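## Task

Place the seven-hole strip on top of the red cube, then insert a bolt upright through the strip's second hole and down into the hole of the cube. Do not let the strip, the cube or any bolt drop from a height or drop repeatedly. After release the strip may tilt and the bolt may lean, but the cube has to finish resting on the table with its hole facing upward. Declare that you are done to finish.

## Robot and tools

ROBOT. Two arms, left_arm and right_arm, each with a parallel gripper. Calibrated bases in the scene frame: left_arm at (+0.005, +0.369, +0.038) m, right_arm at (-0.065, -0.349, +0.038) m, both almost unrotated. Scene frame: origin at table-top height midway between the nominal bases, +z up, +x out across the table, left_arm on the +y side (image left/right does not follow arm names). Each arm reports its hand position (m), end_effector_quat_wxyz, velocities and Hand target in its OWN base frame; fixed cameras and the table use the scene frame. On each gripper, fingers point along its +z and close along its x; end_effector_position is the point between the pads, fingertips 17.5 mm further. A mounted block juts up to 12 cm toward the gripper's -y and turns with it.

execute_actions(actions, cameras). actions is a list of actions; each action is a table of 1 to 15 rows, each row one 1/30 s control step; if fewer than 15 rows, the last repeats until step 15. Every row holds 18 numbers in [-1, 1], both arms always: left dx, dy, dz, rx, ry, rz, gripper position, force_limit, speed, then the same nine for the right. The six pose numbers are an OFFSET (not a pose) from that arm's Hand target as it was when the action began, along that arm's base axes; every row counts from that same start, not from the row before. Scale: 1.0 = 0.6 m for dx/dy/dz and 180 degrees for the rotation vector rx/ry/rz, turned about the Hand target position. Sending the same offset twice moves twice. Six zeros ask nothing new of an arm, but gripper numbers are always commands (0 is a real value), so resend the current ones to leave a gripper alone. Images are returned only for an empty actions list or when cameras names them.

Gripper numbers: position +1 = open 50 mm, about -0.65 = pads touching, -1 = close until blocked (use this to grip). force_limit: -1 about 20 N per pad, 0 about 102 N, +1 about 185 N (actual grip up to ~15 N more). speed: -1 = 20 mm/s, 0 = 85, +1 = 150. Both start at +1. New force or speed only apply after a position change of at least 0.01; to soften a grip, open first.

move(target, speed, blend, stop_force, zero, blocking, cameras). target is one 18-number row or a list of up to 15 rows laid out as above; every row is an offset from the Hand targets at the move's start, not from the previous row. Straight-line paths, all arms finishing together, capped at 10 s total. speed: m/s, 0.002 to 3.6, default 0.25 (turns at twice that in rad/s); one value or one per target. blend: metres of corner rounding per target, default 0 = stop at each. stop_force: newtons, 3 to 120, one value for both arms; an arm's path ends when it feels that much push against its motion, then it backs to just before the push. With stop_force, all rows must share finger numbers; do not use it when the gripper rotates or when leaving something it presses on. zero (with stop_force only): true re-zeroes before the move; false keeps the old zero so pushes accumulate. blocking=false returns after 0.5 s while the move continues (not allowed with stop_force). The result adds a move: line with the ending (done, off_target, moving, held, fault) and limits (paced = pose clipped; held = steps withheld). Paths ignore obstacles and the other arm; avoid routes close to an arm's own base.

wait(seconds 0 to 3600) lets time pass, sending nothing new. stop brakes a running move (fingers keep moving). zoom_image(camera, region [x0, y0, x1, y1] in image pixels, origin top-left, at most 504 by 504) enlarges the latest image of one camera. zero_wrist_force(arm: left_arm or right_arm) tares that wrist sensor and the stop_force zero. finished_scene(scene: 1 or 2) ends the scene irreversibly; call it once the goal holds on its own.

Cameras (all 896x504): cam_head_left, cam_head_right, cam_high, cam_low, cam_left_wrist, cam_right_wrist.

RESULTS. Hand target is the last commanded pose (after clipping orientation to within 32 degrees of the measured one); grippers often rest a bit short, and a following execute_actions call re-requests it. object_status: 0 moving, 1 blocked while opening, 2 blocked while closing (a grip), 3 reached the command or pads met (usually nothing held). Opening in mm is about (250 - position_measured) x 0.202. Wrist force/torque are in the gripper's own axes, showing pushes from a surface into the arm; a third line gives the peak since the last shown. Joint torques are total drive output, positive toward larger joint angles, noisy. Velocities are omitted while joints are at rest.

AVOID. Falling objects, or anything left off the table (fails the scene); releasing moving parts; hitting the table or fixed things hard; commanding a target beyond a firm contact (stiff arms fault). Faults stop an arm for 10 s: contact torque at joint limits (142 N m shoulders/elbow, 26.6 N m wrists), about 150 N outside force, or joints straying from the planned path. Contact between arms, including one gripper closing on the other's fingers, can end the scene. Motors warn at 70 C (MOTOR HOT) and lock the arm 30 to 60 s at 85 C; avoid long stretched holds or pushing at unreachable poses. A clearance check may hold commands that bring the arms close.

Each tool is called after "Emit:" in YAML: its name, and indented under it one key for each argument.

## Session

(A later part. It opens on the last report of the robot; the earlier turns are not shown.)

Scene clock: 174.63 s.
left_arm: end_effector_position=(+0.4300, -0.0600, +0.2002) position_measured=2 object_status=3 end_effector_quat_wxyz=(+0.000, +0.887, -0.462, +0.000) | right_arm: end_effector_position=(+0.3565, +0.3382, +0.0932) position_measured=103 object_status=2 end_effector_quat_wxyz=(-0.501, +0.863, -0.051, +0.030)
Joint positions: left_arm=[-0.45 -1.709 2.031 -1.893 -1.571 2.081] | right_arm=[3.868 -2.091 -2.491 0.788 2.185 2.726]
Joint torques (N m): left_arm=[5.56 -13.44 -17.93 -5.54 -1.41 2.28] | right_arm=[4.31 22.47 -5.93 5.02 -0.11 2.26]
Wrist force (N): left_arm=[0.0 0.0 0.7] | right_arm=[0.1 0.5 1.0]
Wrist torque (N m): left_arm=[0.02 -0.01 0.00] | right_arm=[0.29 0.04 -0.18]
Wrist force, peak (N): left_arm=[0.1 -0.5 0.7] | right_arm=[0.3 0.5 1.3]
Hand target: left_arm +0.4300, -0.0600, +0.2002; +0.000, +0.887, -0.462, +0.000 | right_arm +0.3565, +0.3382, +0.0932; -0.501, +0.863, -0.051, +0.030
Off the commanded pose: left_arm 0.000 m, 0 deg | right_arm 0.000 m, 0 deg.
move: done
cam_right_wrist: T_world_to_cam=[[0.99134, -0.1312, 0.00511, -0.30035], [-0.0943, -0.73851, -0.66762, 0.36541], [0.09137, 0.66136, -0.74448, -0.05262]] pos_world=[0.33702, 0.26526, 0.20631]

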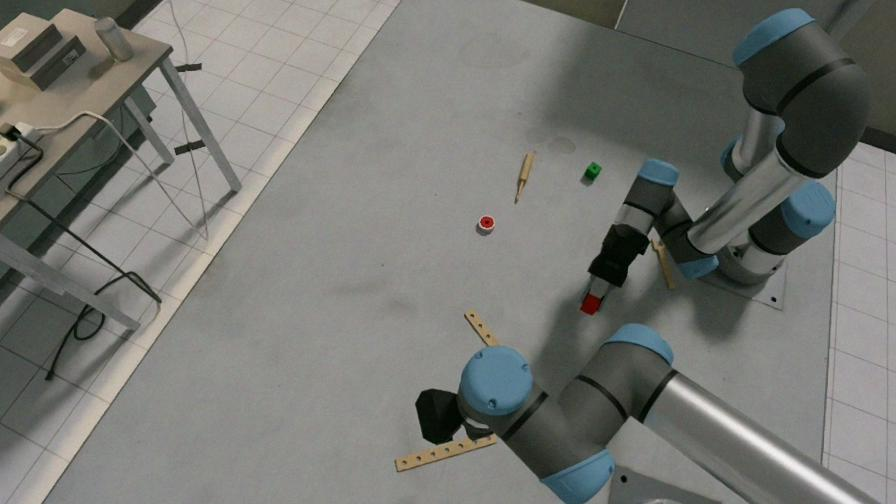

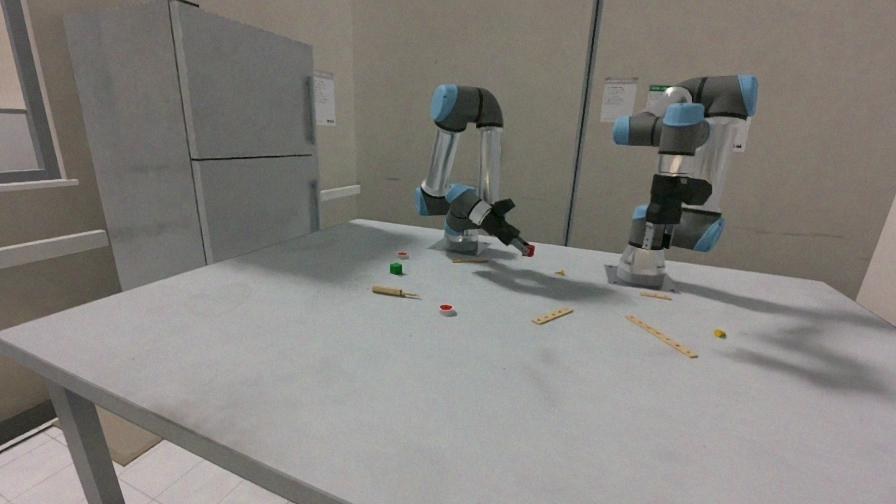

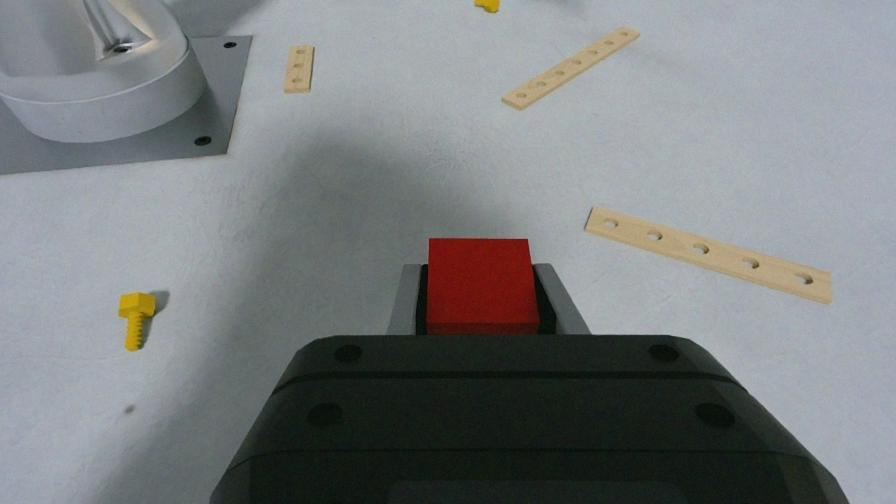

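Emit:
move:
  target: [0,0,0,0,0,0,1,1,1,0,0,-0.16,0,0,0,-1,-0.8,-0.3]
  speed: 0.2

Emit:
move:
  target: [0,0,0,0,0,0,1,1,1,0,0,-0.025,0,0,0,-1,-0.8,-0.3]
  speed: 0.03
  stop_force: 5

Emit:
move:
  target: [0,0,0,0,0,0,1,1,1,0,0,0.001,0,0,0,1,-0.8,-0.6]

Emit:
move:
  target: [0,0,0,0,0,0,1,1,1,-0.012,-0.115,0.0665,0,0,0,1,-0.8,-0.3]
  speed: 0.25
  cameras: ["cam_right_wrist","cam_high"]

Emit:
zoom_image:
  camera: "cam_high"
  region: [540, 270, 640, 340]

Scene clock: 187.63 s.
left_arm: end_effector_position=(+0.4300, -0.0600, +0.2002) position_measured=2 object_status=3 end_effector_quat_wxyz=(+0.000, +0.887, -0.462, +0.000) | right_arm: end_effector_position=(+0.3565, +0.3382, -0.0027) position_measured=103 object_status=2 end_effector_quat_wxyz=(-0.501, +0.863, -0.051, +0.030)
Joint positions: left_arm=[-0.45 -1.709 2.031 -1.893 -1.571 2.081] | right_arm=[3.868 -2.451 -2.429 1.086 2.185 2.726]
Joint torques (N m): left_arm=[5.17 -11.9 -20.82 -5.76 -1.38 2.21] | right_arm=[11.86 29.43 9.62 5.15 -0.97 2.05]
Wrist force (N): left_arm=[0.1 -0.1 0.3] | right_arm=[0.0 0.1 0.9]
Wrist torque (N m): left_arm=[-0.01 -0.02 0.00] | right_arm=[0.24 0.06 -0.18]
Wrist force, peak (N): left_arm=[0.0 -0.4 0.9] | right_arm=[0.3 1.6 1.9]
Hand target: left_arm +0.4300, -0.0600, +0.2002; +0.000, +0.887, -0.462, +0.000 | right_arm +0.3565, +0.3382, -0.0028; -0.501, +0.863, -0.051, +0.030
Off the commanded pose: left_arm 0.000 m, 0 deg | right_arm 0.000 m, 0 deg.
move: done

Scene clock: 189.30 s.
left_arm: end_effector_position=(+0.4300, -0.0600, +0.2002) position_measured=2 object_status=3 end_effector_quat_wxyz=(+0.000, +0.887, -0.462, +0.000) | right_arm: end_effector_position=(+0.3564, +0.3382, -0.0164) position_measured=103 object_status=2 end_effector_quat_wxyz=(-0.501, +0.863, -0.051, +0.030)
Joint positions: left_arm=[-0.45 -1.709 2.031 -1.893 -1.571 2.081] | right_arm=[3.868 -2.499 -2.413 1.119 2.185 2.726]
Joint torques (N m): left_arm=[7.17 -12.92 -20.79 -5.41 -1.71 1.86] | right_arm=[9.18 47.48 -12.25 2.48 0.37 -1.7]
Wrist force (N): left_arm=[0.0 -0.3 0.8] | right_arm=[0.1 0.3 1.2]
Wrist torque (N m): left_arm=[-0.03 -0.01 -0.01] | right_arm=[0.28 0.04 -0.19]
Wrist force, peak (N): left_arm=[0.5 -0.2 0.7] | right_arm=[-1.1 -11.0 -7.9]
Hand target: left_arm +0.4300, -0.0600, +0.2002; +0.000, +0.887, -0.462, +0.000 | right_arm +0.3564, +0.3382, -0.0164; -0.501, +0.863, -0.051, +0.030 (not the last commanded pose)
Off the commanded pose: left_arm 0.000 m, 0 deg | right_arm 0.001 m, 0 deg.
move: contact (right_arm)

Scene clock: 189.97 s.
left_arm: end_effector_position=(+0.4300, -0.0600, +0.2002) position_measured=2 object_status=3 end_effector_quat_wxyz=(+0.000, +0.887, -0.462, +0.000) | right_arm: end_effector_position=(+0.3564, +0.3382, -0.0158) position_measured=3 object_status=0 end_effector_quat_wxyz=(-0.501, +0.863, -0.051, +0.030)
Joint positions: left_arm=[-0.45 -1.709 2.031 -1.893 -1.571 2.081] | right_arm=[3.868 -2.497 -2.414 1.118 2.185 2.726]
Joint torques (N m): left_arm=[5.58 -12.75 -19.72 -5.53 -1.24 2.31] | right_arm=[9.65 48.08 -12.47 2.2 0.21 -1.29]
Wrist force (N): left_arm=[0.2 -0.1 0.4] | right_arm=[0.4 -0.1 1.0]
Wrist torque (N m): left_arm=[0.00 -0.05 -0.01] | right_arm=[0.24 -0.01 -0.18]
Wrist force, peak (N): left_arm=[-0.1 0.0 0.7] | right_arm=[0.5 0.0 1.3]
Hand target: left_arm +0.4300, -0.0600, +0.2002; +0.000, +0.887, -0.462, +0.000 | right_arm +0.3564, +0.3382, -0.0158; -0.501, +0.863, -0.051, +0.030
Off the commanded pose: left_arm 0.000 m, 0 deg | right_arm 0.000 m, 0 deg.
move: done

Scene clock: 191.17 s.
left_arm: end_effector_position=(+0.4300, -0.0600, +0.2002) position_measured=2 object_status=3 end_effector_quat_wxyz=(+0.000, +0.887, -0.462, +0.000) | right_arm: end_effector_position=(+0.3492, +0.2693, +0.0240) position_measured=3 object_status=3 end_effector_quat_wxyz=(-0.501, +0.863, -0.051, +0.030)
Joint positions: left_arm=[-0.45 -1.709 2.031 -1.893 -1.571 2.081] | right_arm=[3.704 -2.35 -2.537 1.01 2.311 2.591]
Joint torques (N m): left_arm=[6.2 -12.17 -21.36 -5.48 -1.51 1.96] | right_arm=[-15.44 43.96 -12.04 2.28 3.16 -2.13]
Wrist force (N): left_arm=[0.1 -0.5 0.7] | right_arm=[0.2 0.2 0.8]
Wrist torque (N m): left_arm=[-0.06 -0.03 0.00] | right_arm=[0.26 0.03 -0.08]
Wrist force, peak (N): left_arm=[0.1 -0.2 0.9] | right_arm=[0.1 0.2 2.7]
Hand target: left_arm +0.4300, -0.0600, +0.2002; +0.000, +0.887, -0.462, +0.000 | right_arm +0.3492, +0.2692, +0.0241; -0.501, +0.863, -0.051, +0.030
Off the commanded pose: left_arm 0.000 m, 0 deg | right_arm 0.000 m, 0 deg.
move: done
cam_right_wrist: T_world_to_cam=[[0.99133, -0.13127, 0.00504, -0.30179], [-0.09439, -0.73845, -0.66767, 0.2676], [0.09136, 0.66141, -0.74444, -0.05786]] pos_world=[0.32972, 0.19626, 0.13711]
Images, in order (width x height): cam_high 896x504, cam_right_wrist 896x504.

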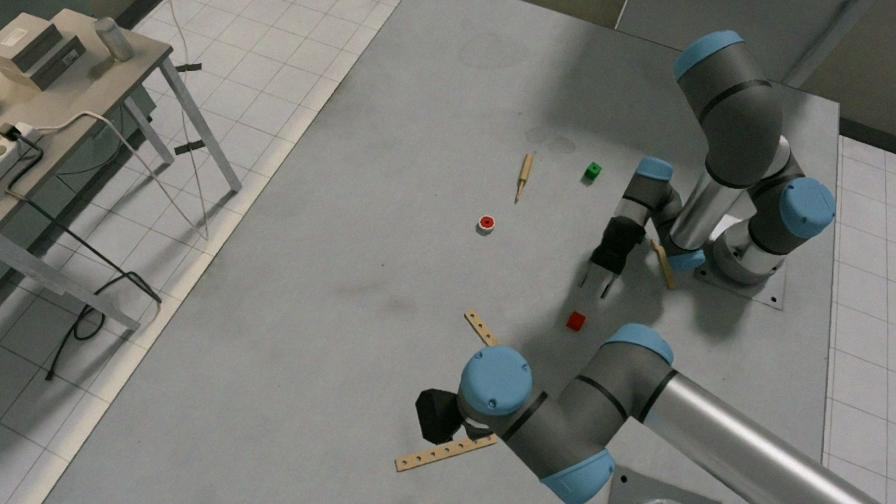

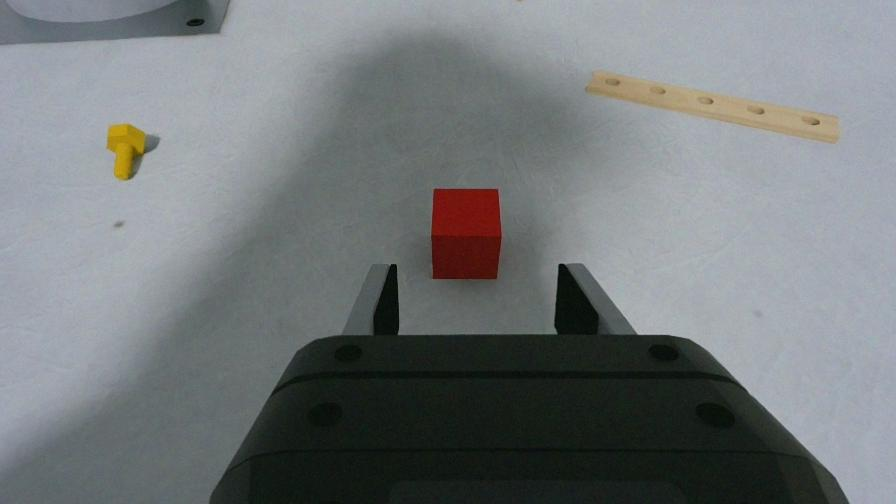

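Scaled by 5.040 from the camera's image (finer frame: 1280x720).

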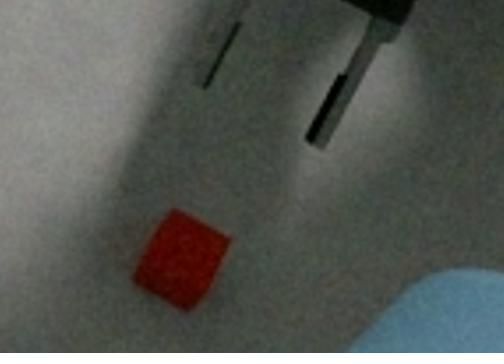

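Emit:
move:
  target: [-0.19,-0.485,-0.1667,-0.0956,0.1365,0,1,1,1,-0.0107,-0.1,0.058,0,0,0,1,-0.8,-0.3]
  speed: 0.35
  cameras: ["cam_left_wrist"]

Scene clock: 205.80 s.
left_arm: end_effector_position=(+0.3160, -0.3509, +0.1003) position_measured=2 object_status=3 end_effector_quat_wxyz=(+0.230, +0.857, -0.446, -0.119) | right_arm: end_effector_position=(+0.3428, +0.2092, +0.0589) position_measured=3 object_status=3 end_effector_quat_wxyz=(-0.501, +0.863, -0.051, +0.030)
Joint positions: left_arm=[-0.847 -1.373 2.058 -2.192 -2.091 1.702] | right_arm=[3.531 -2.168 -2.615 0.777 2.432 2.413]
Joint torques (N m): left_arm=[-7.76 -23.75 -30.14 -5.73 -2.76 -2.17] | right_arm=[-13.33 39.14 -11.59 2.1 3.44 -1.7]
Wrist force (N): left_arm=[0.0 -0.8 0.8] | right_arm=[0.6 0.3 1.2]
Wrist torque (N m): left_arm=[-0.16 -0.07 0.14] | right_arm=[0.29 -0.04 -0.10]
Wrist force, peak (N): left_arm=[0.9 0.0 2.3] | right_arm=[0.4 0.1 1.7]
Hand target: left_arm +0.3160, -0.3510, +0.1002; +0.230, +0.857, -0.446, -0.119 | right_arm +0.3428, +0.2092, +0.0589; -0.501, +0.863, -0.051, +0.030
Off the commanded pose: left_arm 0.000 m, 0 deg | right_arm 0.000 m, 0 deg.
move: done
cam_left_wrist: T_world_to_cam=[[0.57323, -0.81928, 0.01366, -0.46206], [-0.52798, -0.35657, 0.77077, -0.02331], [-0.62661, -0.44904, -0.63696, 0.23229]] pos_world=[0.39811, -0.28256, 0.17224]

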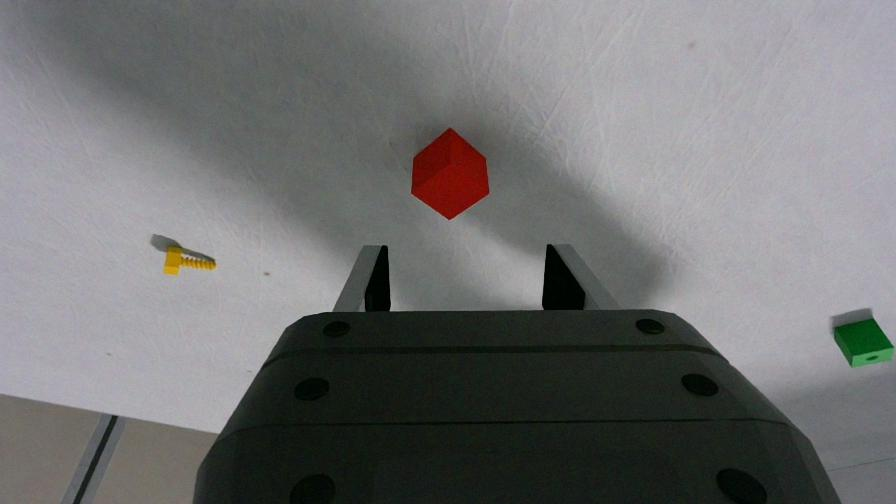

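Emit:
move:
  target:
    - [-0.22,-0.015,0.133,0.1118,-0.4982,-0.1941,1,1,1,0,0,0,0,0,0,1,-0.8,-0.3]
    - [-0.2308,-0.0263,-0.122,0.1118,-0.4982,-0.1941,1,1,1,0,0,0,0,0,0,1,-0.8,-0.3]
  speed: 0.4
  blend: 0.03
  cameras: ["cam_left_wrist","cam_head_right"]

Scene clock: 231.53 s.
left_arm: end_effector_position=(+0.1775, -0.3667, +0.0271) position_measured=2 object_status=3 end_effector_quat_wxyz=(+0.322, -0.558, +0.662, -0.382) | right_arm: end_effector_position=(+0.3428, +0.2092, +0.0589) position_measured=3 object_status=3 end_effector_quat_wxyz=(-0.501, +0.863, -0.051, +0.030)
Joint positions: left_arm=[-2.116 -1.368 2.59 -2.227 -0.634 0.904] | right_arm=[3.531 -2.168 -2.615 0.777 2.432 2.413]
Joint torques (N m): left_arm=[6.69 -13.37 -18.22 -4.75 3.6 2.13] | right_arm=[-14.42 38.99 -7.06 2.04 3.33 -2.06]
Wrist force (N): left_arm=[-0.2 2.1 -1.0] | right_arm=[0.3 0.1 1.1]
Wrist torque (N m): left_arm=[0.47 -0.03 -0.02] | right_arm=[0.29 0.00 -0.09]
Wrist force, peak (N): left_arm=[-1.0 3.4 -0.3] | right_arm=[0.6 0.2 1.3]
Hand target: left_arm +0.1775, -0.3668, +0.0270; +0.322, -0.558, +0.662, -0.382 | right_arm +0.3428, +0.2092, +0.0589; -0.501, +0.863, -0.051, +0.030
Off the commanded pose: left_arm 0.000 m, 0 deg | right_arm 0.000 m, 0 deg.
move: done
cam_left_wrist: T_world_to_cam=[[-0.18193, -0.98331, -0.00021, -0.32051], [-0.75787, 0.14035, -0.63713, 0.21546], [0.62653, -0.11575, -0.77075, -0.0048]] pos_world=[0.10798, -0.34596, 0.13351]
Images, in order (width x height): cam_head_right 896x504, cam_left_wrist 896x504.

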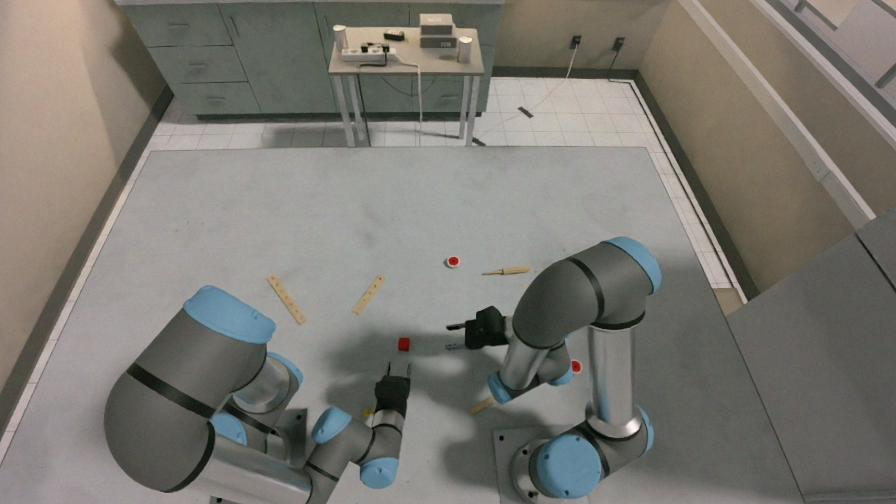

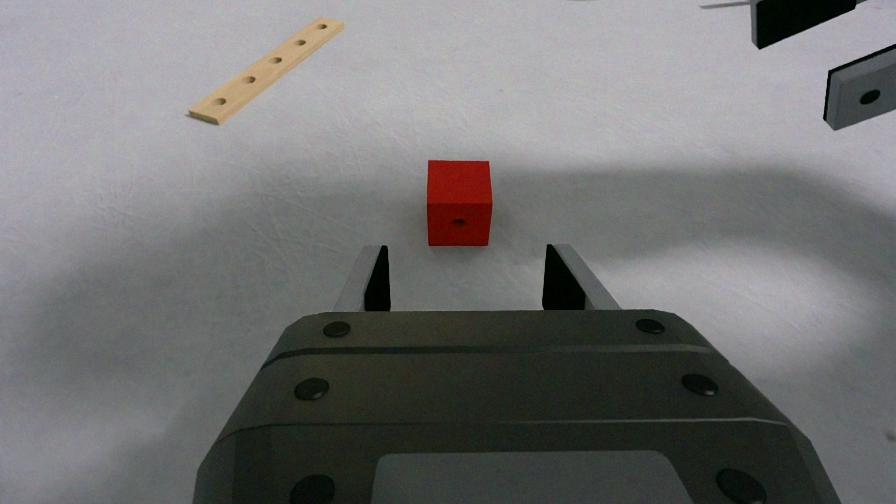

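Emit:
move:
  target: [0.128,-0.0187,-0.075,0,0,0,1,-0.8,-0.3,-0.05,-0.17,0.17,0,0,0,1,-0.8,-0.3]
  speed: 0.2

Emit:
move:
  target: [0,0,0.001,0,0,0,-1,-0.8,-0.3,0,0,0,0,0,0,1,-0.8,-0.3]

Emit:
move:
  target:
    - [0,0,0.18,0,0,0,-1,-0.8,-0.3,0,0,0,0,0,0,1,-0.8,-0.3]
    - [0.05,0.02,0.2,0.0843,0.4929,0,-1,-0.8,-0.3,0,0,0,0,0,0,1,-0.8,-0.3]
  speed: 0.35
  blend: 0.04
  cameras: ["cam_left_wrist","cam_head_right"]

Scene clock: 244.13 s.
left_arm: end_effector_position=(+0.2543, -0.3780, -0.0180) position_measured=2 object_status=3 end_effector_quat_wxyz=(+0.322, -0.558, +0.662, -0.382) | right_arm: end_effector_position=(+0.3128, +0.1072, +0.1609) position_measured=3 object_status=3 end_effector_quat_wxyz=(-0.501, +0.863, -0.051, +0.030)
Joint positions: left_arm=[-1.874 -1.027 2.604 -2.921 -0.539 1.309] | right_arm=[3.202 -1.491 -2.634 -0.284 2.595 1.92]
Joint torques (N m): left_arm=[6.98 -20.92 7.94 -5.3 2.15 2.05] | right_arm=[-15.22 21.68 25.73 2.17 0.38 -1.92]
Wrist force (N): left_arm=[-0.3 2.3 -0.8] | right_arm=[0.4 0.2 1.3]
Wrist torque (N m): left_arm=[0.50 -0.01 -0.05] | right_arm=[0.29 -0.02 -0.09]
Wrist force, peak (N): left_arm=[0.1 2.1 -1.9] | right_arm=[0.7 0.4 2.3]
Hand target: left_arm +0.2543, -0.3780, -0.0180; +0.322, -0.558, +0.662, -0.382 | right_arm +0.3128, +0.1072, +0.1609; -0.501, +0.863, -0.051, +0.030
Off the commanded pose: left_arm 0.000 m, 0 deg | right_arm 0.000 m, 0 deg.
move: done

Scene clock: 244.67 s.
left_arm: end_effector_position=(+0.2543, -0.3780, -0.0174) position_measured=102 object_status=2 end_effector_quat_wxyz=(+0.322, -0.558, +0.662, -0.382) | right_arm: end_effector_position=(+0.3128, +0.1072, +0.1609) position_measured=3 object_status=3 end_effector_quat_wxyz=(-0.501, +0.863, -0.051, +0.030)
Joint positions: left_arm=[-1.874 -1.03 2.604 -2.919 -0.539 1.309] | right_arm=[3.202 -1.491 -2.634 -0.284 2.595 1.92]
Joint torques (N m): left_arm=[5.31 -35.28 5.45 -0.67 0.99 1.93] | right_arm=[-15.04 21.41 25.02 2.12 0.29 -1.92]
Wrist force (N): left_arm=[0.0 2.6 -0.7] | right_arm=[-0.1 0.3 1.0]
Wrist torque (N m): left_arm=[0.52 -0.04 -0.06] | right_arm=[0.31 0.06 -0.09]
Wrist force, peak (N): left_arm=[0.1 2.9 -0.5] | right_arm=[0.6 0.2 1.3]
Hand target: left_arm +0.2543, -0.3780, -0.0174; +0.322, -0.558, +0.662, -0.382 | right_arm +0.3128, +0.1072, +0.1609; -0.501, +0.863, -0.051, +0.030
Off the commanded pose: left_arm 0.000 m, 0 deg | right_arm 0.000 m, 0 deg.
move: done

Scene clock: 248.07 s.
left_arm: end_effector_position=(+0.2843, -0.3660, +0.1026) position_measured=102 object_status=2 end_effector_quat_wxyz=(-0.167, -0.623, +0.739, +0.198) end_effector_velocity=(-0.001, +0.001, +0.000) end_effector_angular_velocity=(+0.002, +0.005, +0.000) | right_arm: end_effector_position=(+0.3128, +0.1072, +0.1609) position_measured=3 object_status=3 end_effector_quat_wxyz=(-0.501, +0.863, -0.051, +0.030)
Joint positions: left_arm=[-0.993 -1.277 1.829 -1.75 -1.947 2.391] | right_arm=[3.202 -1.491 -2.634 -0.284 2.595 1.92]
Joint velocities: left_arm=[0.001 0.002 -0.001 0.005 -0.003 0.002] | right_arm=[within noise]
Joint torques (N m): left_arm=[7.12 -29.17 -30.84 0.17 -2.37 2.13] | right_arm=[-15.34 22.35 24.97 2 0.31 -1.76]
Wrist force (N): left_arm=[0.4 -1.0 1.5] | right_arm=[-0.1 0.3 0.9]
Wrist torque (N m): left_arm=[-0.19 -0.14 0.05] | right_arm=[0.29 0.07 -0.08]
Wrist force, peak (N): left_arm=[0.0 4.5 -0.1] | right_arm=[-0.3 -0.1 1.4]
Hand target: left_arm +0.2843, -0.3660, +0.1026; -0.167, -0.622, +0.739, +0.198 | right_arm +0.3128, +0.1072, +0.1609; -0.501, +0.863, -0.051, +0.030
Off the commanded pose: left_arm 0.000 m, 0 deg | right_arm 0.000 m, 0 deg.
move: done
cam_left_wrist: T_world_to_cam=[[-0.16869, -0.98557, 0.01368, -0.30631], [-0.62632, 0.1179, 0.7706, 0.15434], [-0.76109, 0.12142, -0.63718, 0.45416]] pos_world=[0.39066, -0.37523, 0.17464]
Images, in order (width x height): cam_head_right 896x504, cam_left_wrist 896x504.

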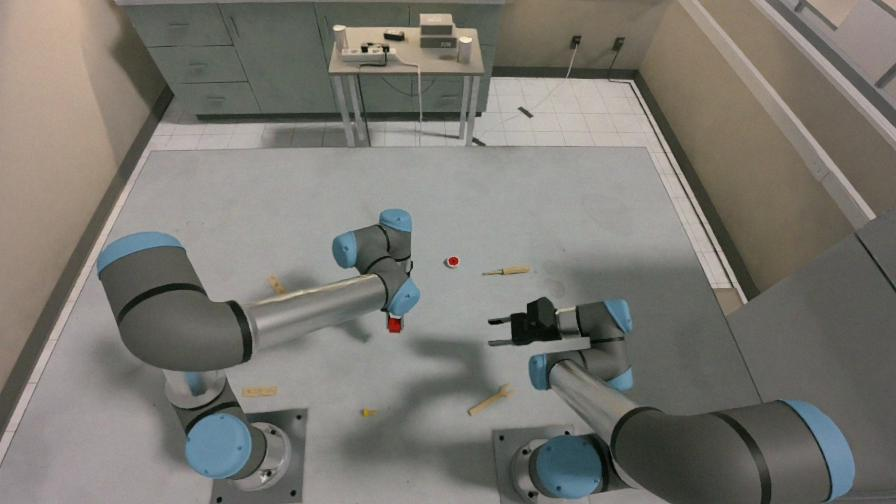

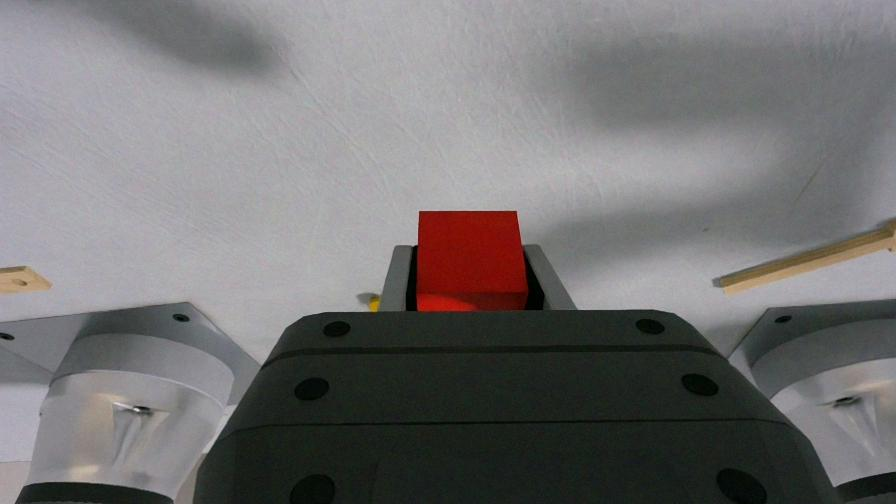

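Emit:
move:
  target: [0,0,-0.184,0,0,0,-1,-0.8,-0.3,-0.15,0.3,0.1,-0.4476,-0.0124,0.0776,1,-0.8,-0.3]
  speed: 0.3

Emit:
move:
  target: [0,0,-0.022,0,0,0,-1,-0.8,-0.3,0,0,0,0,0,0,1,-0.8,-0.3]
  speed: 0.03
  stop_force: 5

Emit:
move:
  target: [0,0,0.0005,0,0,0,1,-0.8,-0.6,0,0,0,0,0,0,1,-0.8,-0.3]

Emit:
move:
  target: [0.098,-0.0167,0.173,0,0,0,1,-0.8,-0.3,-0.0947,0.3413,-0.2615,0,0,0,1,-0.8,-0.3]
  speed: 0.25
  cameras: ["cam_left_wrist","cam_right_wrist","cam_head_right"]

Scene clock: 291.17 s.
left_arm: end_effector_position=(+0.2843, -0.3660, -0.0078) position_measured=102 object_status=2 end_effector_quat_wxyz=(-0.167, -0.622, +0.739, +0.198) | right_arm: end_effector_position=(+0.2228, +0.2872, +0.2209) position_measured=3 object_status=3 end_effector_quat_wxyz=(+0.173, +0.981, +0.087, +0.015)
Joint positions: left_arm=[-0.993 -1.103 1.93 -2.025 -1.947 2.391] | right_arm=[4.523 -1.405 -1.956 -1.681 1.449 2.797]
Joint torques (N m): left_arm=[8.2 -35.04 -10.14 -4.88 0.03 -1.14] | right_arm=[10.32 9.55 33.2 0.89 -2.17 2.27]
Wrist force (N): left_arm=[0.2 -1.0 1.4] | right_arm=[-0.9 0.0 -1.3]
Wrist torque (N m): left_arm=[-0.18 -0.15 0.06] | right_arm=[-0.23 0.16 -0.07]
Wrist force, peak (N): left_arm=[0.9 -1.1 1.4] | right_arm=[-0.8 -1.0 -1.7]
Hand target: left_arm +0.2843, -0.3660, -0.0078; -0.167, -0.622, +0.739, +0.198 | right_arm +0.2228, +0.2872, +0.2209; +0.174, +0.981, +0.087, +0.015
Off the commanded pose: left_arm 0.000 m, 0 deg | right_arm 0.000 m, 0 deg.
move: done

Scene clock: 292.67 s.
left_arm: end_effector_position=(+0.2843, -0.3660, -0.0110) position_measured=102 object_status=2 end_effector_quat_wxyz=(-0.167, -0.622, +0.739, +0.198) | right_arm: end_effector_position=(+0.2228, +0.2872, +0.2209) position_measured=3 object_status=3 end_effector_quat_wxyz=(+0.174, +0.981, +0.087, +0.015)
Joint positions: left_arm=[-0.993 -1.097 1.932 -2.032 -1.947 2.391] | right_arm=[4.523 -1.405 -1.955 -1.681 1.449 2.797]
Joint torques (N m): left_arm=[-7.68 -49.37 -27.21 0.32 -2.07 -1.21] | right_arm=[12.25 9.75 34.22 0.78 -2.1 2.25]
Wrist force (N): left_arm=[-0.4 -0.4 1.4] | right_arm=[-0.5 0.4 -1.0]
Wrist torque (N m): left_arm=[-0.07 -0.05 0.06] | right_arm=[-0.18 0.10 -0.06]
Wrist force, peak (N): left_arm=[-15.8 36.9 -59.1] | right_arm=[-0.6 0.7 -1.5]
Hand target: left_arm +0.2843, -0.3660, -0.0110; -0.167, -0.622, +0.739, +0.198 (not the last commanded pose) | right_arm +0.2228, +0.2872, +0.2209; +0.174, +0.981, +0.087, +0.015
Off the commanded pose: left_arm 0.010 m, 0 deg | right_arm 0.000 m, 0 deg.
move: contact (left_arm)

Scene clock: 293.33 s.
left_arm: end_effector_position=(+0.2843, -0.3660, -0.0107) position_measured=3 object_status=0 end_effector_quat_wxyz=(-0.167, -0.622, +0.739, +0.198) | right_arm: end_effector_position=(+0.2228, +0.2872, +0.2209) position_measured=3 object_status=3 end_effector_quat_wxyz=(+0.174, +0.981, +0.087, +0.015)
Joint positions: left_arm=[-0.993 -1.097 1.932 -2.032 -1.947 2.391] | right_arm=[4.523 -1.405 -1.955 -1.681 1.449 2.797]
Joint torques (N m): left_arm=[-5.48 -47.93 -27.09 0.32 -2 -0.86] | right_arm=[13.46 10.76 33.71 0.63 -1.91 2.31]
Wrist force (N): left_arm=[-0.4 -0.3 1.1] | right_arm=[-0.4 0.6 -1.3]
Wrist torque (N m): left_arm=[-0.10 -0.04 0.06] | right_arm=[-0.16 0.08 -0.07]
Wrist force, peak (N): left_arm=[-0.4 -0.2 1.3] | right_arm=[-0.8 0.5 -1.5]
Hand target: left_arm +0.2843, -0.3660, -0.0107; -0.167, -0.622, +0.739, +0.198 | right_arm +0.2228, +0.2872, +0.2209; +0.174, +0.981, +0.087, +0.015
Off the commanded pose: left_arm 0.000 m, 0 deg | right_arm 0.000 m, 0 deg.
move: done

Scene clock: 294.33 s.
left_arm: end_effector_position=(+0.3026, -0.3691, +0.0216) position_measured=3 object_status=3 end_effector_quat_wxyz=(-0.167, -0.622, +0.739, +0.198) end_effector_velocity=(+0.000, +0.001, +0.000) end_effector_angular_velocity=(+0.003, +0.001, +0.000) | right_arm: end_effector_position=(+0.2144, +0.3136, +0.2005) position_measured=3 object_status=3 end_effector_quat_wxyz=(+0.174, +0.981, +0.087, +0.015)
Joint positions: left_arm=[-0.969 -1.127 1.862 -1.924 -1.938 2.415] | right_arm=[4.554 -1.468 -1.954 -1.622 1.459 2.826]
Joint velocities: left_arm=[0 0 -0.002 0.005 0.001 0.001] | right_arm=[within noise]
Joint torques (N m): left_arm=[7.23 -47.99 -28.94 0.4 0.94 2.01] | right_arm=[-15.91 30.18 12.95 0.73 -2.04 -2.06]
Wrist force (N): left_arm=[-0.1 -0.3 1.1] | right_arm=[-0.4 0.5 -1.2]
Wrist torque (N m): left_arm=[-0.07 -0.07 0.07] | right_arm=[-0.16 0.07 0.01]
Wrist force, peak (N): left_arm=[-0.7 -0.2 1.8] | right_arm=[-1.1 -8.4 2.6]
Hand target: left_arm +0.3027, -0.3691, +0.0217; -0.167, -0.622, +0.739, +0.198 (not the last commanded pose) | right_arm +0.2144, +0.3135, +0.2006; +0.174, +0.981, +0.087, +0.015 (not the last commanded pose)
Off the commanded pose: left_arm 0.082 m, 0 deg | right_arm 0.230 m, 0 deg.
move: held (right_arm; a check stopped the path), off_target (left_arm; braked when a check withheld steps of right_arm); limits=held
pose unreachable (right arm): on one or more control steps of this call, first in action 0 (counted from 0), this arm could not follow its commanded pose, so it was not sent that pose on those steps. It may still have moved: this result reports where it is.
cause: moving toward the commanded pose would bring a part of the arm too close to another arm (a part of this arm just beyond joint 5 (wrist 2) and a part of the left arm just beyond its joint 3 (elbow), 21 mm apart when this arm was first held).
cam_left_wrist: T_world_to_cam=[[-0.16877, -0.98556, 0.01355, -0.30511], [-0.62599, 0.1178, 0.77088, 0.22845], [-0.76135, 0.12161, -0.63684, 0.41708]] pos_world=[0.40906, -0.37833, 0.09364]
cam_right_wrist: T_world_to_cam=[[0.98418, 0.17671, 0.01315, -0.25992], [0.13033, -0.77213, 0.62196, 0.10925], [0.12006, -0.6104, -0.78294, 0.45699]] pos_world=[0.1867, 0.40924, 0.29327]
Images, in order (width x height): cam_head_right 896x504, cam_left_wrist 896x504, cam_right_wrist 896x504.

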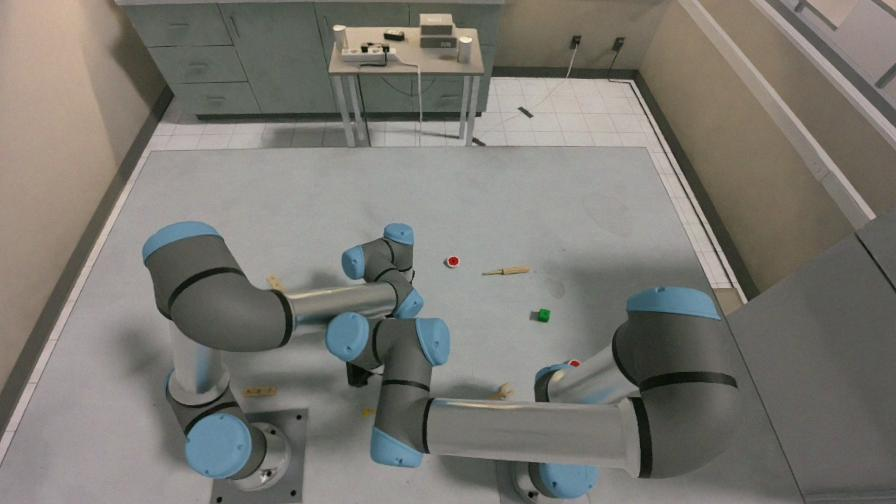

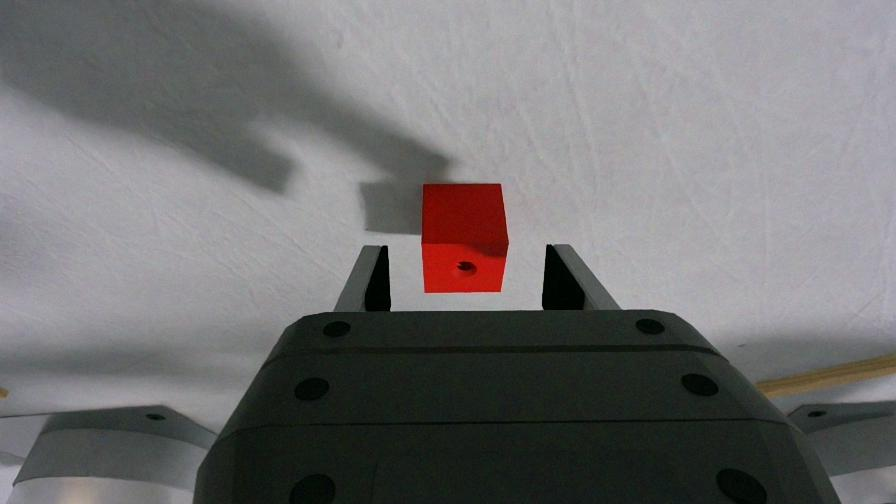

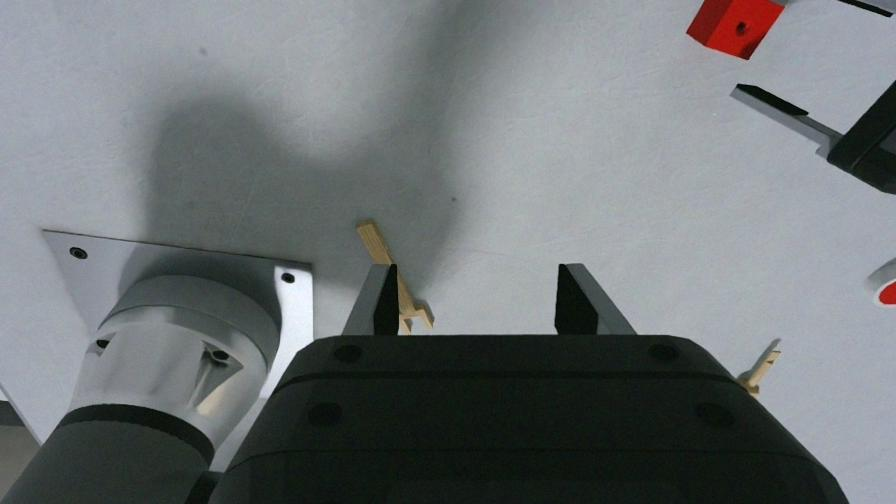

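Emit:
move:
  target:
    - [0.0657,-0.0112,0.1155,0,0,0,1,-0.8,-0.3,0,0,0,0,0,0,1,-0.8,-0.3]
    - [0.22,0.35,0.2,0.0374,-0.1668,0.2425,1,-0.8,-0.3,0,0,0,0,0,0,1,-0.8,-0.3]
    - [0.3072,0.6302,0.0638,0.0374,-0.1668,0.2425,1,-0.8,-0.3,0,0,0,0,0,0,1,-0.8,-0.3]
  speed: 0.35
  blend: [0.01,0.04,0]
  cameras: ["cam_left_wrist"]

Emit:
move:
  target: [0,0,-0.11,0,0,0,1,-0.8,-0.3,-0.0807,0.2975,-0.2277,0,0,0,1,-0.8,-0.3]
  speed: 0.25
  cameras: ["cam_right_wrist"]

Scene clock: 318.50 s.
left_arm: end_effector_position=(+0.4869, +0.0089, +0.0601) position_measured=3 object_status=3 end_effector_quat_wxyz=(+0.000, +0.887, -0.462, +0.000) | right_arm: end_effector_position=(+0.2144, +0.3135, +0.2006) position_measured=3 object_status=3 end_effector_quat_wxyz=(+0.174, +0.981, +0.087, +0.015)
Joint positions: left_arm=[-0.259 -1.39 2.12 -2.301 -1.571 2.273] | right_arm=[4.554 -1.468 -1.954 -1.622 1.459 2.826]
Joint torques (N m): left_arm=[6.94 -22.75 -30.13 -5.53 -1.8 2.06] | right_arm=[-14.28 28.8 12.46 0.82 -2.03 -1.99]
Wrist force (N): left_arm=[-1.0 0.2 0.3] | right_arm=[-0.7 0.5 -1.3]
Wrist torque (N m): left_arm=[0.02 0.14 -0.03] | right_arm=[-0.18 0.12 0.02]
Wrist force, peak (N): left_arm=[-0.2 -0.3 3.6] | right_arm=[-0.6 0.6 -1.9]
Hand target: left_arm +0.4870, +0.0090, +0.0600; +0.000, +0.887, -0.462, +0.000 | right_arm +0.2144, +0.3135, +0.2006; +0.174, +0.981, +0.087, +0.015
Off the commanded pose: left_arm 0.000 m, 0 deg | right_arm 0.000 m, 0 deg.
move: done
cam_left_wrist: T_world_to_cam=[[0.56771, -0.82315, 0.01164, -0.26199], [-0.77376, -0.52871, 0.34894, 0.37268], [-0.28108, -0.2071, -0.93707, 0.323]] pos_world=[0.52789, 0.04828, 0.17568]

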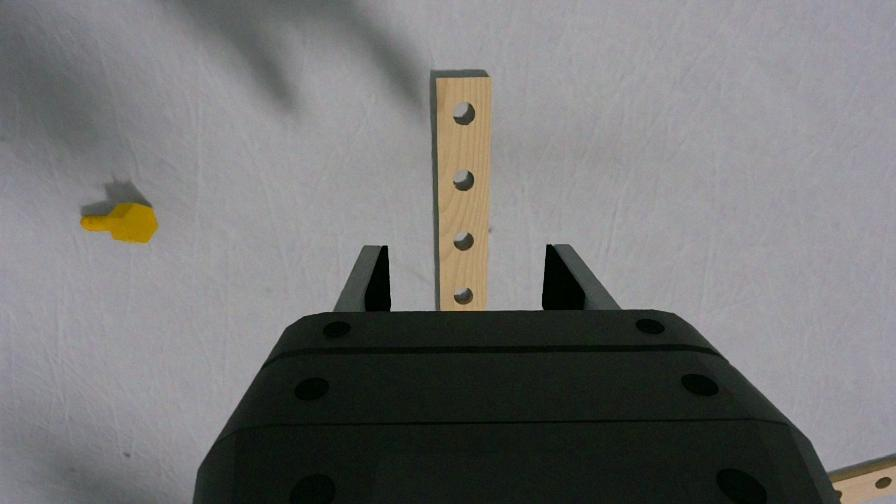

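Scene clock: 320.20 s.
left_arm: end_effector_position=(+0.4870, +0.0090, -0.0059) position_measured=3 object_status=3 end_effector_quat_wxyz=(+0.000, +0.887, -0.462, +0.000) | right_arm: end_effector_position=(+0.1660, +0.4919, +0.0641) position_measured=3 object_status=3 end_effector_quat_wxyz=(+0.174, +0.981, +0.087, +0.015)
Joint positions: left_arm=[-0.259 -1.253 2.178 -2.496 -1.571 2.273] | right_arm=[4.682 -1.961 -1.76 -1.335 1.501 2.947]
Joint torques (N m): left_arm=[7.19 -27.07 -8.32 -5.95 -1.25 2.28] | right_arm=[12.89 33.37 30.16 3.77 1.46 1.87]
Wrist force (N): left_arm=[-0.9 0.6 0.1] | right_arm=[-0.7 0.0 -1.1]
Wrist torque (N m): left_arm=[0.08 0.14 -0.02] | right_arm=[-0.24 0.12 -0.06]
Wrist force, peak (N): left_arm=[-0.8 0.3 1.1] | right_arm=[-0.2 2.0 -2.2]
Hand target: left_arm +0.4870, +0.0090, -0.0060; +0.000, +0.887, -0.462, +0.000 | right_arm +0.1660, +0.4920, +0.0640; +0.174, +0.981, +0.087, +0.015
Off the commanded pose: left_arm 0.000 m, 0 deg | right_arm 0.000 m, 0 deg.
move: done
cam_right_wrist: T_world_to_cam=[[0.98418, 0.17671, 0.01317, -0.24198], [0.13032, -0.77218, 0.62189, 0.33809], [0.12006, -0.61034, -0.78299, 0.46468]] pos_world=[0.1383, 0.58744, 0.15677]

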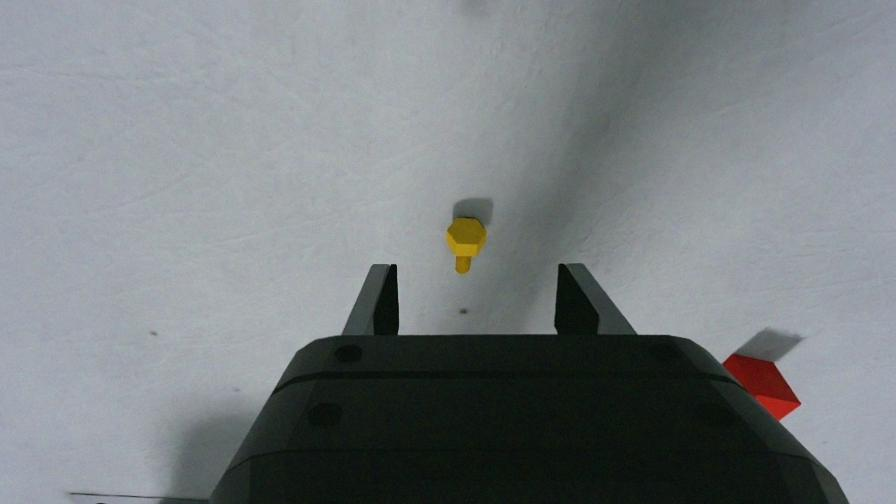

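Emit:
zoom_image:
  camera: "cam_right_wrist"
  region: [426, 190, 506, 290]

Scaled by 5.040 from the camera's image (finer frame: 1280x720).

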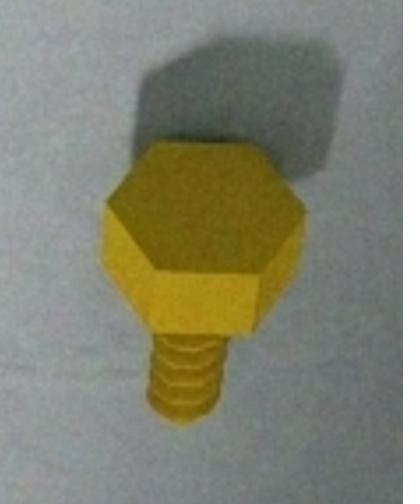

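Emit:
move:
  target: [0,0,-0.01,0,0,0,1,-0.8,-0.3,0.0148,-0.0625,-0.1167,0.0657,0.0116,0,1,-0.8,-0.3]
  speed: 0.15
  cameras: ["cam_right_wrist"]

Emit:
move:
  target: [0,0,-0.012,0,0,0,1,-0.8,-0.3,0,0,-0.02,0,0,0,1,-0.8,-0.3]
  speed: 0.01
  stop_force: 4

Scene clock: 345.13 s.
left_arm: end_effector_position=(+0.4870, +0.0090, -0.0120) position_measured=3 object_status=3 end_effector_quat_wxyz=(+0.000, +0.887, -0.462, +0.000) | right_arm: end_effector_position=(+0.1749, +0.4545, -0.0060) position_measured=3 object_status=3 end_effector_quat_wxyz=(+0.070, +0.994, +0.088, +0.006)
Joint positions: left_arm=[-0.259 -1.24 2.182 -2.514 -1.571 2.273] | right_arm=[4.641 -1.923 -2.079 -0.847 1.537 2.896]
Joint torques (N m): left_arm=[7.46 -26.5 -7.67 -5.86 1.11 2.44] | right_arm=[-14.74 26.82 7.56 4.51 1.74 -2.08]
Wrist force (N): left_arm=[-0.9 0.5 0.2] | right_arm=[-0.5 0.3 -1.0]
Wrist torque (N m): left_arm=[0.06 0.14 -0.01] | right_arm=[-0.18 0.11 0.00]
Wrist force, peak (N): left_arm=[-0.7 0.7 0.8] | right_arm=[-0.9 -0.6 -2.4]
Hand target: left_arm +0.4870, +0.0090, -0.0120; +0.000, +0.887, -0.462, +0.000 | right_arm +0.1749, +0.4545, -0.0060; +0.070, +0.994, +0.088, +0.006
Off the commanded pose: left_arm 0.000 m, 0 deg | right_arm 0.000 m, 0 deg.
move: done
cam_right_wrist: T_world_to_cam=[[0.98466, 0.17397, 0.01348, -0.24202], [0.14984, -0.88262, 0.44558, 0.39741], [0.08941, -0.43672, -0.89514, 0.31175]] pos_world=[0.15089, 0.52901, 0.10525]

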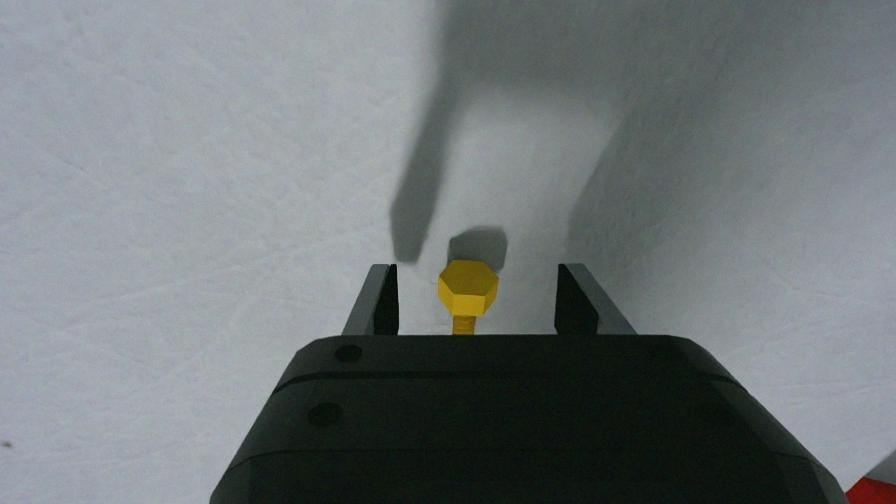

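Scene clock: 347.30 s.
left_arm: end_effector_position=(+0.4870, +0.0090, -0.0192) position_measured=3 object_status=3 end_effector_quat_wxyz=(+0.000, +0.887, -0.462, +0.000) | right_arm: end_effector_position=(+0.1749, +0.4545, -0.0180) position_measured=3 object_status=3 end_effector_quat_wxyz=(+0.070, +0.994, +0.088, +0.006)
Joint positions: left_arm=[-0.259 -1.223 2.186 -2.535 -1.571 2.273] | right_arm=[4.641 -1.948 -2.087 -0.814 1.537 2.896]
Joint torques (N m): left_arm=[5.72 -25.66 -8.46 -5.68 1.27 2.15] | right_arm=[-14.87 27.84 6.02 4.3 1.9 -2.11]
Wrist force (N): left_arm=[-0.7 0.4 0.4] | right_arm=[-0.8 0.5 -1.0]
Wrist torque (N m): left_arm=[0.06 0.10 -0.01] | right_arm=[-0.14 0.17 0.00]
Wrist force, peak (N): left_arm=[-0.9 0.3 0.5] | right_arm=[-0.3 0.3 -1.4]
Hand target: left_arm +0.4870, +0.0090, -0.0192; +0.000, +0.887, -0.462, +0.000 | right_arm +0.1749, +0.4545, -0.0180; +0.070, +0.994, +0.088, +0.006
Off the commanded pose: left_arm 0.000 m, 0 deg | right_arm 0.000 m, 0 deg.
move: done

Emit:
move:
  target: [0,0,0.0005,0,0,0,-1,-0.7,-0.8,-0.0041,-0.0007,0.0005,0,0,0,1,-0.8,-0.3]
  speed: 0.05

Emit:
move:
  target: [0,0,0,0,0,0,-1,-0.7,-0.8,0,0,0.0005,0,0,0,-1,-0.8,-0.8]

Emit:
move:
  target: [0,0,0.1,0,0,0,-1,-0.7,-0.8,0,0,0.15,0,0,0,-1,-0.8,-0.8]
  speed: 0.15
  cameras: ["cam_left_wrist","cam_right_wrist"]

Scene clock: 356.13 s.
left_arm: end_effector_position=(+0.4870, +0.0090, -0.0189) position_measured=134 object_status=2 end_effector_quat_wxyz=(+0.000, +0.887, -0.462, +0.000) | right_arm: end_effector_position=(+0.1724, +0.4541, -0.0177) position_measured=3 object_status=3 end_effector_quat_wxyz=(+0.070, +0.994, +0.088, +0.006)
Joint positions: left_arm=[-0.259 -1.223 2.186 -2.534 -1.571 2.273] | right_arm=[4.646 -1.945 -2.09 -0.814 1.538 2.901]
Joint torques (N m): left_arm=[6.01 -40.43 -25.57 -1.24 1.39 2.04] | right_arm=[12.24 46.31 5.8 4.41 1.81 2.3]
Wrist force (N): left_arm=[-0.6 0.4 0.3] | right_arm=[-0.3 0.4 -1.2]
Wrist torque (N m): left_arm=[0.06 0.08 -0.01] | right_arm=[-0.15 0.09 -0.09]
Wrist force, peak (N): left_arm=[-0.8 0.5 0.7] | right_arm=[-0.9 0.6 -1.2]
Hand target: left_arm +0.4870, +0.0090, -0.0189; +0.000, +0.887, -0.462, +0.000 | right_arm +0.1724, +0.4541, -0.0177; +0.070, +0.994, +0.088, +0.006
Off the commanded pose: left_arm 0.000 m, 0 deg | right_arm 0.000 m, 0 deg.
move: done

Scene clock: 357.33 s.
left_arm: end_effector_position=(+0.4870, +0.0090, -0.0189) position_measured=134 object_status=2 end_effector_quat_wxyz=(+0.000, +0.887, -0.462, +0.000) | right_arm: end_effector_position=(+0.1724, +0.4541, -0.0174) position_measured=161 object_status=2 end_effector_quat_wxyz=(+0.070, +0.994, +0.088, +0.006)
Joint positions: left_arm=[-0.259 -1.223 2.186 -2.534 -1.571 2.273] | right_arm=[4.646 -1.944 -2.09 -0.815 1.538 2.901]
Joint torques (N m): left_arm=[6 -40.7 -26.02 -2.31 1.31 2.04] | right_arm=[11.99 45.96 26.97 1.67 1.51 2.37]
Wrist force (N): left_arm=[-0.9 0.5 0.5] | right_arm=[-0.6 0.5 -0.7]
Wrist torque (N m): left_arm=[0.07 0.13 0.00] | right_arm=[-0.15 0.14 -0.08]
Wrist force, peak (N): left_arm=[-1.0 0.6 0.6] | right_arm=[-0.8 0.4 -1.6]
Hand target: left_arm +0.4870, +0.0090, -0.0189; +0.000, +0.887, -0.462, +0.000 | right_arm +0.1724, +0.4541, -0.0174; +0.070, +0.994, +0.088, +0.006
Off the commanded pose: left_arm 0.000 m, 0 deg | right_arm 0.000 m, 0 deg.
move: done

Scene clock: 358.63 s.
left_arm: end_effector_position=(+0.4870, +0.0090, +0.0410) position_measured=134 object_status=2 end_effector_quat_wxyz=(+0.000, +0.887, -0.462, +0.000) | right_arm: end_effector_position=(+0.1725, +0.4541, +0.0724) position_measured=161 object_status=2 end_effector_quat_wxyz=(+0.070, +0.994, +0.088, +0.006)
Joint positions: left_arm=[-0.258 -1.354 2.14 -2.357 -1.571 2.273] | right_arm=[4.646 -1.779 -2.008 -1.062 1.538 2.901]
Joint torques (N m): left_arm=[-6.44 -39.51 -28.84 -1.01 0.32 -1.93] | right_arm=[12.19 41.4 31.02 1.51 1.61 2.15]
Wrist force (N): left_arm=[-0.9 0.2 0.5] | right_arm=[-0.4 -0.2 -1.2]
Wrist torque (N m): left_arm=[0.01 0.13 -0.03] | right_arm=[-0.25 0.10 -0.08]
Wrist force, peak (N): left_arm=[-0.9 0.3 1.5] | right_arm=[-0.3 0.4 -2.3]
Hand target: left_arm +0.4870, +0.0090, +0.0411; +0.000, +0.887, -0.462, +0.000 | right_arm +0.1724, +0.4541, +0.0726; +0.070, +0.994, +0.088, +0.006
Off the commanded pose: left_arm 0.000 m, 0 deg | right_arm 0.000 m, 0 deg.
move: done
cam_left_wrist: T_world_to_cam=[[0.56771, -0.82315, 0.01164, -0.26166], [-0.77376, -0.52871, 0.34894, 0.37953], [-0.28108, -0.2071, -0.93707, 0.30518]] pos_world=[0.52799, 0.04848, 0.15658]
cam_right_wrist: T_world_to_cam=[[0.98466, 0.17395, 0.01353, -0.24065], [0.14982, -0.88272, 0.44538, 0.36257], [0.08941, -0.43652, -0.89524, 0.38188]] pos_world=[0.14849, 0.52861, 0.18365]

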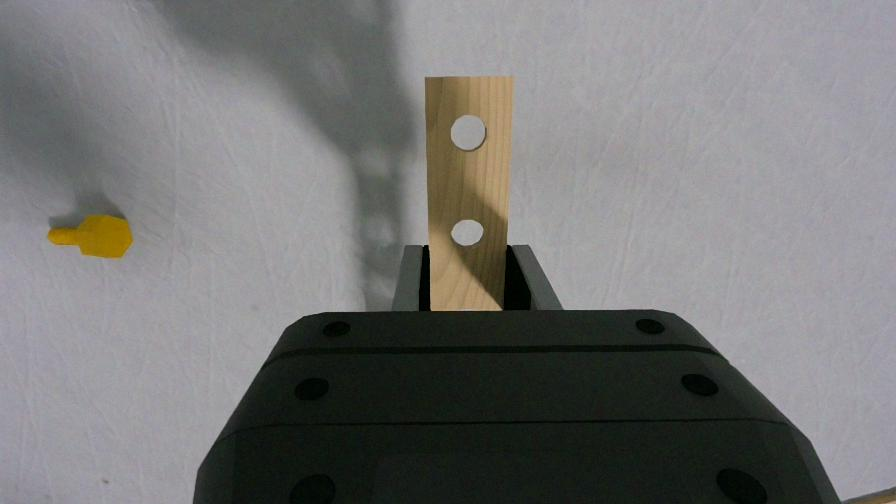

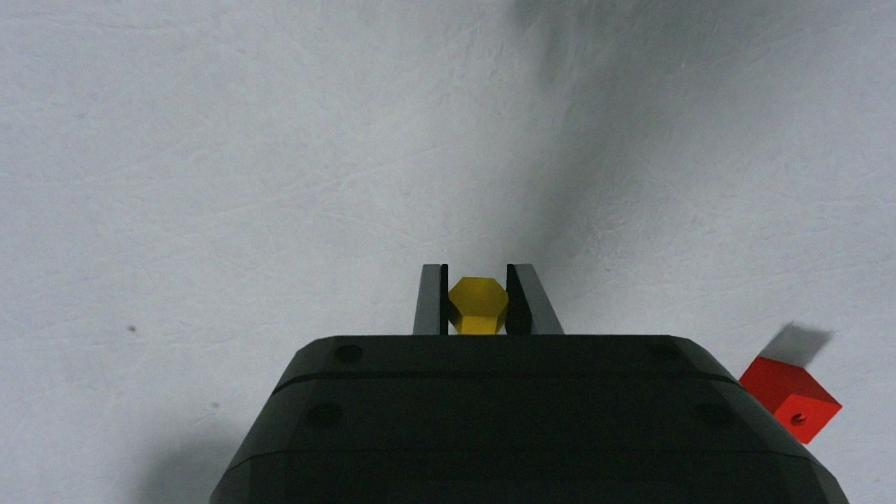

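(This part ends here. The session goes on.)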